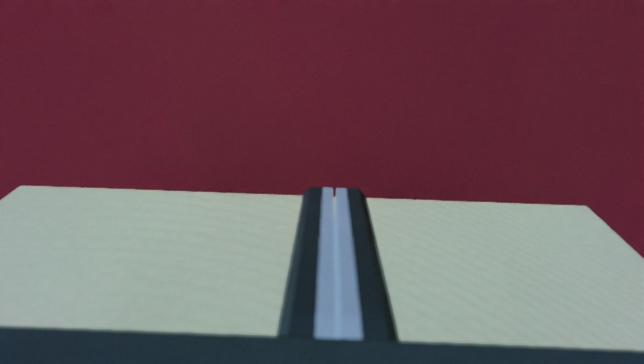

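Scene clock: 549.33 s.
Joint torques (N m): left_arm=[-10.13 -32.75 -23.42 -17.19 10.61 -5.42 0.66] | right_arm=[-8.56 33.44 19.04 -15.07 -7.68 -4.53 0.01]
External joint torques (N m): left_arm=[-11.73 -30.71 -22.29 -11.18 10.43 -5.24 0.67] | right_arm=[-10.58 31.77 18.1 -9.45 -7.69 -4.41 0.01]
Motor temperatures (°C): left_arm=[31 29 32 36 35 33 37] | right_arm=[34 33 32 31 36 37 34]
Wrist force (N): left_arm=[2.6 53.5 -19.3] | right_arm=[-0.5 -48.9 -2.0]
Wrist torque (N m): left_arm=[1.30 0.03 -0.22] | right_arm=[0.47 0.15 -0.36]
Wrist force, peak (N): left_arm=[3.5 76.4 -20.1] | right_arm=[-1.6 -71.0 3.3]
move: done
base_odometry: x=-0.053 y=+0.166 heading=-0.865
lidar_m: 1.10 0.88 0.89 1.52 2.73 2.35 1.16 0.92 0.91 1.00 1.49 4.33
base_status: not commanded
joint_positions: torso_squat_rad=+0.900 torso_shift_rad=+0.480 torso_pitch_rad=+1.101 torso_yaw_rad=+0.000 left_shoulder_pitch_rad=-0.604 left_shoulder_roll_rad=+0.158 left_shoulder_yaw_rad=-0.197 left_elbow_rad=-1.375 left_forearm_roll_rad=+0.015 left_wrist_pitch_rad=+0.827 left_hand_roll_rad=+0.379 left_gripper_m=+0.000 right_shoulder_pitch_rad=-0.604 right_shoulder_roll_rad=-0.158 right_shoulder_yaw_rad=+0.198 right_elbow_rad=-1.376 right_forearm_roll_rad=-0.016 right_wrist_pitch_rad=+0.827 right_hand_roll_rad=-0.379 right_gripper_m=+0.000 head_pan_rad=+0.000 head_tilt_rad=+0.400
joint_status: all done
wheel_motors_off: 0
motor_effort: left_wheel=+10(11) right_wheel=-7(9)
chest: x=+0.2489 y=+0.0000 z=+0.8066 quat_wxyz=(+0.852, +0.000, +0.523, +0.000) (m; base frame)
left_hand: x=+0.3655 y=+0.1203 z=+0.1715 quat_wxyz=(+0.998, -0.063, +0.002, +0.000) (m; base frame)
right_hand: x=+0.3656 y=-0.1197 z=+0.1716 quat_wxyz=(+0.998, +0.064, +0.002, +0.000) (m; base frame)
pictures: left_wrist_camera, right_wrist_camera
camera_calibration:
left_wrist_camera: T_world_to_cam=[[0.999539, 0.0253633, -0.0166751, -0.36607], [0.0303464, -0.822868, 0.567422, 0.0195531], [0.00067029, -0.567667, -0.823258, 0.2817], [0, 0, 0, 1]] pos_world=[0.365119, 0.185286, 0.214713]
right_wrist_camera: T_world_to_cam=[[-0.999332, -0.0260864, -0.0256044, 0.365389], [-0.0363042, 0.789856, 0.612217, 0.0298685], [0.0042532, 0.612738, -0.790275, 0.279615], [0, 0, 0, 1]] pos_world=[0.36504, -0.185391, 0.212043]

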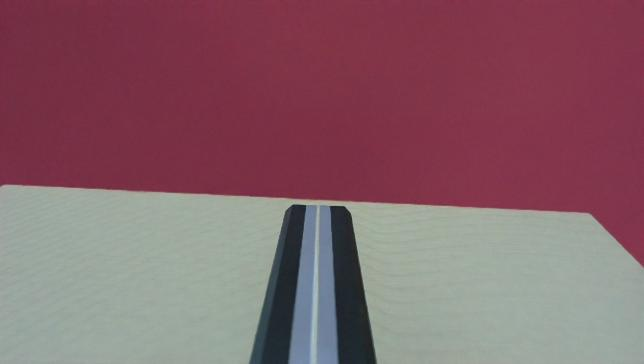

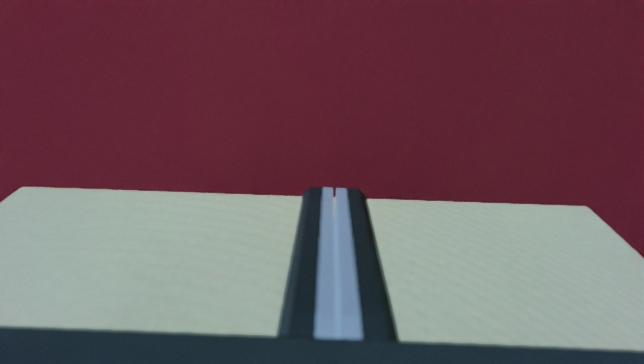

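Request:
{"method": "move", "body": {
  "base": {"turn_rad_s":-0.6,"for_s":1.18},
  "joints": {"torso_squat_rad":0.5,"torso_shift_rad":0.28},
  "min_time_s": 2,
  "cameras": ["left_wrist_camera"]
}}

Request:
{"method": "move", "body": {
  "base": {"x_m_s":0.25,"for_s":1.67},
  "cameras": []
}}

Request:
{"method": "move", "body": {
  "base": {"turn_rad_s":0.7,"for_s":2.24},
  "joints": {"head_tilt_rad":-0.1},
  "cameras": ["left_wrist_camera","head_camera"]
}}

Scene clock: 556.67 s.
Joint torques (N m): left_arm=[-10.43 -32.66 -23.45 -16.74 10.55 -5.35 0.57] | right_arm=[-8.83 33.07 18.73 -14.69 -7.57 -4.49 0.07]
External joint torques (N m): left_arm=[-12.02 -30.62 -22.32 -10.73 10.37 -5.17 0.58] | right_arm=[-10.85 31.39 17.8 -9.07 -7.59 -4.37 0.07]
Motor temperatures (°C): left_arm=[31 30 32 37 36 33 37] | right_arm=[34 33 32 32 37 37 34]
Wrist force (N): left_arm=[2.6 54.6 -19.3] | right_arm=[-0.5 -49.9 -2.4]
Wrist torque (N m): left_arm=[1.29 0.01 -0.22] | right_arm=[0.53 0.15 -0.35]
Wrist force, peak (N): left_arm=[2.7 55.1 -19.7] | right_arm=[-1.2 -50.7 -2.2]
move: done
base_odometry: x=-0.053 y=+0.166 heading=-1.544
lidar_m: 3.31 1.27 0.92 0.88 1.09 1.52 3.90 1.34 0.97 0.91 0.92 1.27
base_status: done (sent for 1.17 of 1.17 s)
joint_positions: torso_squat_rad=+0.500 torso_shift_rad=+0.280 torso_pitch_rad=+1.101 torso_yaw_rad=+0.000 left_shoulder_pitch_rad=-0.604 left_shoulder_roll_rad=+0.157 left_shoulder_yaw_rad=-0.197 left_elbow_rad=-1.375 left_forearm_roll_rad=+0.015 left_wrist_pitch_rad=+0.827 left_hand_roll_rad=+0.379 left_gripper_m=+0.000 right_shoulder_pitch_rad=-0.604 right_shoulder_roll_rad=-0.158 right_shoulder_yaw_rad=+0.198 right_elbow_rad=-1.376 right_forearm_roll_rad=-0.016 right_wrist_pitch_rad=+0.827 right_hand_roll_rad=-0.379 right_gripper_m=+0.000 head_pan_rad=+0.000 head_tilt_rad=+0.400
joint_status: all done
wheel_motors_off: 0
motor_effort: left_wheel=+17(28) right_wheel=-10(33)
chest: x=+0.2177 y=+0.0000 z=+1.0111 quat_wxyz=(+0.852, +0.000, +0.523, +0.000) (m; base frame)
left_hand: x=+0.3344 y=+0.1202 z=+0.3760 quat_wxyz=(+0.998, -0.063, +0.002, +0.000) (m; base frame)
right_hand: x=+0.3345 y=-0.1197 z=+0.3761 quat_wxyz=(+0.998, +0.064, +0.002, +0.000) (m; base frame)
pictures: left_wrist_camera
camera_calibration:
left_wrist_camera: T_world_to_cam=[[0.999542, 0.0253382, -0.0165351, -0.331631], [0.0302462, -0.822868, 0.567426, -0.0954522], [0.000771355, -0.567667, -0.823258, 0.449961], [0, 0, 0, 1]] pos_world=[0.334019, 0.185286, 0.419113]

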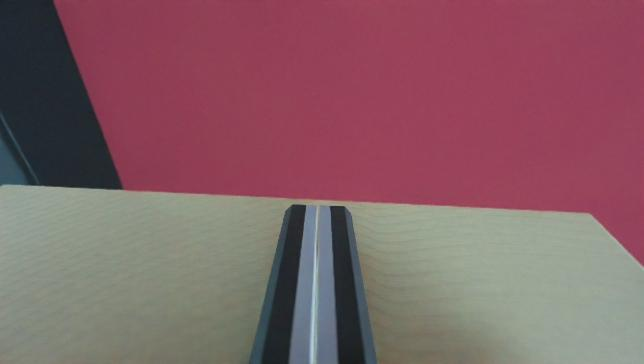

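Scene clock: 559.30 s.
Joint torques (N m): left_arm=[-10.16 -32.31 -23.37 -16.54 10.71 -5.34 0.64] | right_arm=[-8.96 33.42 18.93 -14.37 -7.72 -4.4 0.17]
External joint torques (N m): left_arm=[-11.76 -30.26 -22.23 -10.53 10.53 -5.17 0.64] | right_arm=[-10.97 31.74 17.99 -8.75 -7.74 -4.28 0.17]
Motor temperatures (°C): left_arm=[31 30 32 37 36 33 37] | right_arm=[34 33 32 32 37 37 34]
Wrist force (N): left_arm=[2.5 54.3 -20.1] | right_arm=[-0.6 -49.9 -2.6]
Wrist torque (N m): left_arm=[1.32 0.03 -0.24] | right_arm=[0.47 0.19 -0.36]
Wrist force, peak (N): left_arm=[3.9 55.3 -20.5] | right_arm=[0.1 -50.9 -2.7]
move: done
base_odometry: x=-0.042 y=-0.251 heading=-1.544
lidar_m: 3.22 1.28 0.92 0.87 0.91 1.84 3.85 1.33 0.95 0.91 0.91 1.25
base_status: done (sent for 1.67 of 1.67 s)
joint_positions: torso_squat_rad=+0.500 torso_shift_rad=+0.280 torso_pitch_rad=+1.101 torso_yaw_rad=+0.000 left_shoulder_pitch_rad=-0.604 left_shoulder_roll_rad=+0.157 left_shoulder_yaw_rad=-0.197 left_elbow_rad=-1.375 left_forearm_roll_rad=+0.015 left_wrist_pitch_rad=+0.827 left_hand_roll_rad=+0.379 left_gripper_m=+0.000 right_shoulder_pitch_rad=-0.604 right_shoulder_roll_rad=-0.158 right_shoulder_yaw_rad=+0.198 right_elbow_rad=-1.376 right_forearm_roll_rad=-0.016 right_wrist_pitch_rad=+0.827 right_hand_roll_rad=-0.379 right_gripper_m=+0.000 head_pan_rad=+0.000 head_tilt_rad=+0.400
joint_status: not commanded
wheel_motors_off: 0
motor_effort: left_wheel=+4(43) right_wheel=-6(21)
chest: x=+0.2178 y=+0.0000 z=+1.0110 quat_wxyz=(+0.852, +0.000, +0.523, +0.000) (m; base frame)
left_hand: x=+0.3344 y=+0.1202 z=+0.3759 quat_wxyz=(+0.998, -0.063, +0.002, +0.000) (m; base frame)
right_hand: x=+0.3345 y=-0.1197 z=+0.3761 quat_wxyz=(+0.998, +0.064, +0.002, +0.000) (m; base frame)
pictures: none
No camera images: "cameras" was empty.

Scene clock: 563.27 s.
Joint torques (N m): left_arm=[-10.24 -32.6 -23.4 -16.57 10.7 -5.45 0.62] | right_arm=[-9.23 33.31 18.53 -14.58 -7.75 -4.49 0.09]
External joint torques (N m): left_arm=[-11.84 -30.55 -22.27 -10.56 10.52 -5.28 0.62] | right_arm=[-11.24 31.63 17.6 -8.96 -7.76 -4.37 0.09]
Motor temperatures (°C): left_arm=[31 30 32 37 36 33 37] | right_arm=[34 33 32 32 37 37 34]
Wrist force (N): left_arm=[1.9 53.7 -19.7] | right_arm=[-1.1 -50.2 -2.1]
Wrist torque (N m): left_arm=[1.40 -0.02 -0.23] | right_arm=[0.52 0.10 -0.38]
Wrist force, peak (N): left_arm=[3.0 55.3 -20.6] | right_arm=[-1.1 -51.0 -2.5]
move: done
base_odometry: x=-0.042 y=-0.251 heading=+0.019
lidar_m: 0.87 0.91 1.84 3.80 1.28 0.93 0.89 0.95 1.27 3.29 1.27 0.91
base_status: done (sent for 2.23 of 2.23 s)
joint_positions: torso_squat_rad=+0.500 torso_shift_rad=+0.280 torso_pitch_rad=+1.101 torso_yaw_rad=+0.000 left_shoulder_pitch_rad=-0.604 left_shoulder_roll_rad=+0.157 left_shoulder_yaw_rad=-0.197 left_elbow_rad=-1.375 left_forearm_roll_rad=+0.015 left_wrist_pitch_rad=+0.827 left_hand_roll_rad=+0.379 left_gripper_m=+0.000 right_shoulder_pitch_rad=-0.604 right_shoulder_roll_rad=-0.158 right_shoulder_yaw_rad=+0.198 right_elbow_rad=-1.376 right_forearm_roll_rad=-0.016 right_wrist_pitch_rad=+0.827 right_hand_roll_rad=-0.379 right_gripper_m=+0.000 head_pan_rad=+0.000 head_tilt_rad=-0.100
joint_status: all done
wheel_motors_off: 0
motor_effort: left_wheel=-6(31) right_wheel=+13(31)
chest: x=+0.2178 y=+0.0001 z=+1.0110 quat_wxyz=(+0.852, +0.000, +0.523, +0.000) (m; base frame)
left_hand: x=+0.3344 y=+0.1202 z=+0.3759 quat_wxyz=(+0.998, -0.063, +0.002, +0.000) (m; base frame)
right_hand: x=+0.3345 y=-0.1197 z=+0.3761 quat_wxyz=(+0.998, +0.064, +0.002, +0.000) (m; base frame)
pictures: head_camera, left_wrist_camera
camera_calibration:
head_camera: T_world_to_cam=[[-0.0105602, -0.999504, -0.0296661, 0.0354995], [-0.809505, 0.0259617, -0.586538, 1.01504], [0.587018, 0.0178209, -0.809378, 0.582516], [0, 0, 0, 1]] pos_world=[0.480106, -0.00125112, 1.06789]
left_wrist_camera: T_world_to_cam=[[0.999539, 0.025419, -0.0165953, -0.33162], [0.030347, -0.822819, 0.567492, -0.0955226], [0.000770143, -0.567734, -0.823212, 0.449955], [0, 0, 0, 1]] pos_world=[0.334019, 0.185286, 0.419113]

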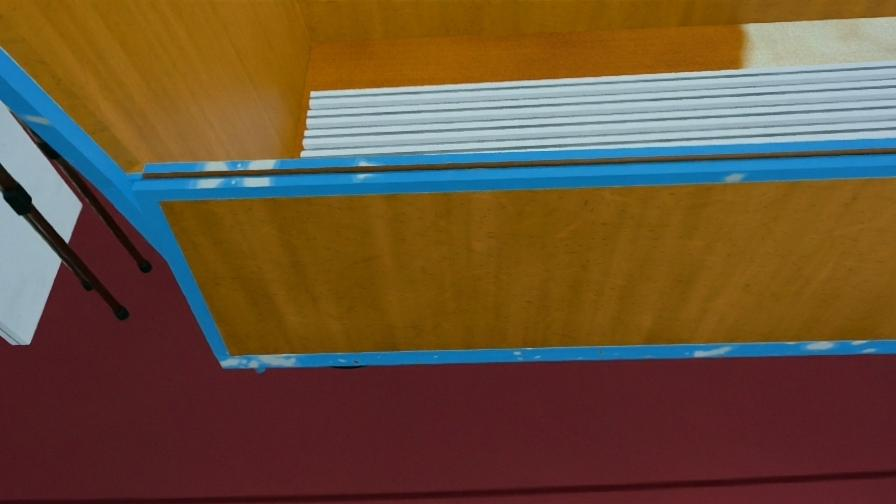

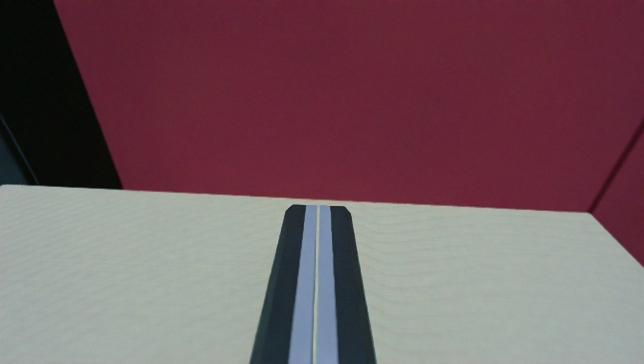

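Request:
{"method": "move", "body": {
  "joints": {"left_shoulder_pitch_rad":-0.480,"left_shoulder_roll_rad":0.155,"left_shoulder_yaw_rad":-0.226,"left_elbow_rad":-1.681,"left_forearm_roll_rad":-0.003,"left_wrist_pitch_rad":1.006,"left_hand_roll_rad":0.379,"right_shoulder_pitch_rad":-0.480,"right_shoulder_roll_rad":-0.155,"right_shoulder_yaw_rad":0.226,"right_elbow_rad":-1.681,"right_forearm_roll_rad":0.003,"right_wrist_pitch_rad":1.006,"right_hand_roll_rad":-0.379},
  "min_time_s": 1.5,
  "cameras": []
}}

Request:
{"method": "move", "body": {
  "joints": {"left_shoulder_pitch_rad":-0.401,"left_shoulder_roll_rad":0.157,"left_shoulder_yaw_rad":-0.246,"left_elbow_rad":-1.888,"left_forearm_roll_rad":-0.021,"left_wrist_pitch_rad":1.136,"left_hand_roll_rad":0.379,"right_shoulder_pitch_rad":-0.401,"right_shoulder_roll_rad":-0.157,"right_shoulder_yaw_rad":0.246,"right_elbow_rad":-1.888,"right_forearm_roll_rad":0.021,"right_wrist_pitch_rad":1.136,"right_hand_roll_rad":-0.379},
  "min_time_s": 1.2,
  "cameras": ["left_wrist_camera"]
}}

Request:
{"method": "move", "body": {
  "joints": {"left_shoulder_pitch_rad":-0.321,"left_shoulder_roll_rad":0.155,"left_shoulder_yaw_rad":-0.275,"left_elbow_rad":-2.120,"left_forearm_roll_rad":-0.045,"left_wrist_pitch_rad":1.294,"left_hand_roll_rad":0.377,"right_shoulder_pitch_rad":-0.321,"right_shoulder_roll_rad":-0.155,"right_shoulder_yaw_rad":0.275,"right_elbow_rad":-2.120,"right_forearm_roll_rad":0.045,"right_wrist_pitch_rad":1.294,"right_hand_roll_rad":-0.377},
  "min_time_s": 1.2,
  "cameras": ["left_wrist_camera","right_wrist_camera"]
}}

Scene clock: 572.50 s.
Joint torques (N m): left_arm=[-9.69 -31.34 -29.14 -18.32 13.48 -5.95 0.56] | right_arm=[-7.86 31.74 23.34 -15.7 -9.7 -4.81 0.13]
External joint torques (N m): left_arm=[-12.19 -29.52 -27.76 -11.25 13.27 -5.77 0.56] | right_arm=[-10.82 30.27 22.21 -9.06 -9.71 -4.69 0.13]
Motor temperatures (°C): left_arm=[31 30 32 37 37 33 37] | right_arm=[34 33 32 32 37 37 34]
Wrist force (N): left_arm=[2.9 59.9 -20.0] | right_arm=[-1.2 -55.6 -1.3]
Wrist torque (N m): left_arm=[1.43 0.05 -0.25] | right_arm=[0.61 0.12 -0.37]
Wrist force, peak (N): left_arm=[4.0 81.2 -20.4] | right_arm=[-2.0 -75.3 3.0]
move: done
base_odometry: x=-0.042 y=-0.251 heading=+0.019
lidar_m: 0.87 0.90 1.84 3.80 1.30 0.93 0.89 0.93 1.27 3.29 1.27 0.93
base_status: not commanded
joint_positions: torso_squat_rad=+0.500 torso_shift_rad=+0.280 torso_pitch_rad=+1.101 torso_yaw_rad=+0.000 left_shoulder_pitch_rad=-0.477 left_shoulder_roll_rad=+0.162 left_shoulder_yaw_rad=-0.219 left_elbow_rad=-1.678 left_forearm_roll_rad=-0.006 left_wrist_pitch_rad=+1.007 left_hand_roll_rad=+0.379 left_gripper_m=+0.000 right_shoulder_pitch_rad=-0.477 right_shoulder_roll_rad=-0.162 right_shoulder_yaw_rad=+0.220 right_elbow_rad=-1.679 right_forearm_roll_rad=+0.005 right_wrist_pitch_rad=+1.007 right_hand_roll_rad=-0.379 right_gripper_m=+0.000 head_pan_rad=+0.000 head_tilt_rad=-0.100
joint_status: all done
wheel_motors_off: 0
motor_effort: left_wheel=-7(8) right_wheel=+13(15)
chest: x=+0.2178 y=+0.0001 z=+1.0110 quat_wxyz=(+0.852, +0.000, +0.523, +0.000) (m; base frame)
left_hand: x=+0.3344 y=+0.1200 z=+0.4257 quat_wxyz=(+0.998, -0.063, +0.002, +0.000) (m; base frame)
right_hand: x=+0.3346 y=-0.1192 z=+0.4260 quat_wxyz=(+0.998, +0.064, +0.002, +0.000) (m; base frame)
pictures: none
No camera images: "cameras" was empty.

Scene clock: 574.00 s.
Joint torques (N m): left_arm=[-9.64 -29.23 -32.14 -18.75 15.44 -6.35 0.58] | right_arm=[-7.17 30.03 25.36 -15.83 -11.54 -5.35 0.08]
External joint torques (N m): left_arm=[-12.64 -27.57 -30.62 -11.05 15.22 -6.17 0.58] | right_arm=[-10.67 28.69 24.1 -8.6 -11.56 -5.23 0.08]
Motor temperatures (°C): left_arm=[31 30 32 37 37 33 37] | right_arm=[34 33 32 32 38 37 34]
Wrist force (N): left_arm=[3.3 64.3 -19.7] | right_arm=[-0.7 -60.4 -1.1]
Wrist torque (N m): left_arm=[1.49 0.04 -0.30] | right_arm=[0.65 0.15 -0.35]
Wrist force, peak (N): left_arm=[4.2 79.2 -18.9] | right_arm=[-1.3 -74.5 2.4]
move: done
base_odometry: x=-0.042 y=-0.251 heading=+0.019
lidar_m: 0.87 0.92 1.85 3.82 1.29 0.93 0.90 0.93 1.26 3.29 1.28 0.92
base_status: not commanded
joint_positions: torso_squat_rad=+0.500 torso_shift_rad=+0.280 torso_pitch_rad=+1.101 torso_yaw_rad=+0.000 left_shoulder_pitch_rad=-0.398 left_shoulder_roll_rad=+0.164 left_shoulder_yaw_rad=-0.238 left_elbow_rad=-1.885 left_forearm_roll_rad=-0.025 left_wrist_pitch_rad=+1.137 left_hand_roll_rad=+0.379 left_gripper_m=+0.000 right_shoulder_pitch_rad=-0.398 right_shoulder_roll_rad=-0.164 right_shoulder_yaw_rad=+0.240 right_elbow_rad=-1.886 right_forearm_roll_rad=+0.024 right_wrist_pitch_rad=+1.137 right_hand_roll_rad=-0.379 right_gripper_m=+0.000 head_pan_rad=+0.000 head_tilt_rad=-0.100
joint_status: all done
wheel_motors_off: 0
motor_effort: left_wheel=-8(8) right_wheel=+15(16)
chest: x=+0.2178 y=+0.0001 z=+1.0110 quat_wxyz=(+0.852, +0.000, +0.523, +0.000) (m; base frame)
left_hand: x=+0.3352 y=+0.1200 z=+0.4655 quat_wxyz=(+0.998, -0.062, +0.002, +0.000) (m; base frame)
right_hand: x=+0.3353 y=-0.1191 z=+0.4658 quat_wxyz=(+0.998, +0.063, +0.001, +0.000) (m; base frame)
pictures: left_wrist_camera
camera_calibration:
left_wrist_camera: T_world_to_cam=[[0.999555, 0.0257103, -0.0151317, -0.331628], [0.0297603, -0.824038, 0.565752, -0.145385], [0.00207657, -0.56595, -0.824437, 0.523479], [0, 0, 0, 1]] pos_world=[0.33472, 0.184987, 0.508809]

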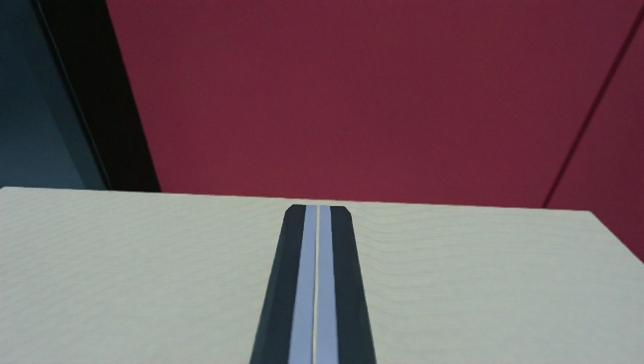

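Scene clock: 575.50 s.
Joint torques (N m): left_arm=[-9.55 -28.11 -36.48 -18.68 18.33 -7.13 0.21] | right_arm=[-7.76 29.58 28.92 -15.85 -14.14 -6.31 0.39]
External joint torques (N m): left_arm=[-13.03 -26.59 -34.78 -10.41 18.09 -6.96 0.21] | right_arm=[-11.78 28.36 27.51 -8.07 -14.16 -6.19 0.39]
Motor temperatures (°C): left_arm=[31 30 32 37 38 33 37] | right_arm=[34 33 32 32 38 37 34]
Wrist force (N): left_arm=[3.4 74.4 -18.2] | right_arm=[-1.3 -70.3 -1.2]
Wrist torque (N m): left_arm=[1.20 0.08 -0.36] | right_arm=[0.85 0.15 -0.29]
Wrist force, peak (N): left_arm=[4.8 89.0 -18.8] | right_arm=[-1.1 -83.8 3.3]
move: done
base_odometry: x=-0.042 y=-0.251 heading=+0.019
lidar_m: 0.87 0.91 1.83 3.80 1.30 0.94 0.90 0.95 1.27 3.30 1.27 0.92
base_status: not commanded
joint_positions: torso_squat_rad=+0.500 torso_shift_rad=+0.280 torso_pitch_rad=+1.101 torso_yaw_rad=+0.000 left_shoulder_pitch_rad=-0.318 left_shoulder_roll_rad=+0.162 left_shoulder_yaw_rad=-0.266 left_elbow_rad=-2.117 left_forearm_roll_rad=-0.050 left_wrist_pitch_rad=+1.296 left_hand_roll_rad=+0.377 left_gripper_m=+0.000 right_shoulder_pitch_rad=-0.318 right_shoulder_roll_rad=-0.162 right_shoulder_yaw_rad=+0.268 right_elbow_rad=-2.118 right_forearm_roll_rad=+0.049 right_wrist_pitch_rad=+1.296 right_hand_roll_rad=-0.377 right_gripper_m=+0.000 head_pan_rad=+0.000 head_tilt_rad=-0.100
joint_status: all done
wheel_motors_off: 0
motor_effort: left_wheel=-8(9) right_wheel=+13(17)
chest: x=+0.2178 y=+0.0001 z=+1.0110 quat_wxyz=(+0.852, +0.000, +0.523, +0.000) (m; base frame)
left_hand: x=+0.3347 y=+0.1199 z=+0.5151 quat_wxyz=(+0.998, -0.062, +0.002, +0.001) (m; base frame)
right_hand: x=+0.3347 y=-0.1189 z=+0.5154 quat_wxyz=(+0.998, +0.063, +0.002, +0.000) (m; base frame)
pictures: left_wrist_camera, right_wrist_camera
camera_calibration:
left_wrist_camera: T_world_to_cam=[[0.999505, 0.0266595, -0.0167338, -0.329636], [0.031451, -0.824618, 0.564816, -0.173588], [0.00125875, -0.565062, -0.825048, 0.564791], [0, 0, 0, 1]] pos_world=[0.334221, 0.184787, 0.558509]
right_wrist_camera: T_world_to_cam=[[-0.999356, -0.0254619, -0.0252877, 0.343284], [-0.0356075, 0.791135, 0.610604, -0.181601], [0.00445884, 0.611111, -0.791532, 0.551307], [0, 0, 0, 1]] pos_world=[0.334139, -0.184498, 0.555944]

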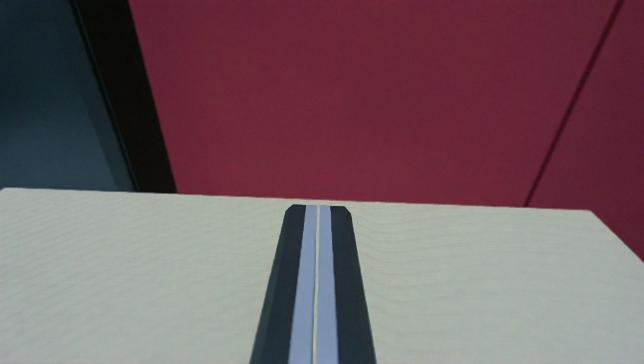

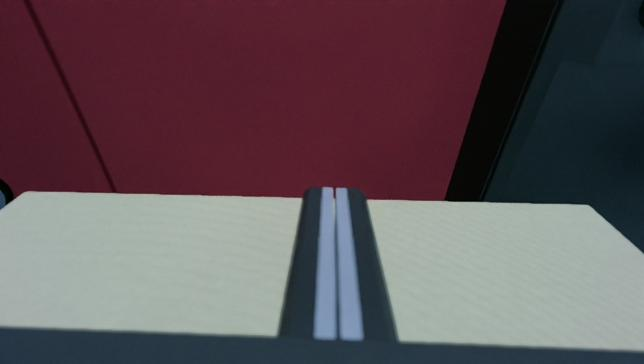

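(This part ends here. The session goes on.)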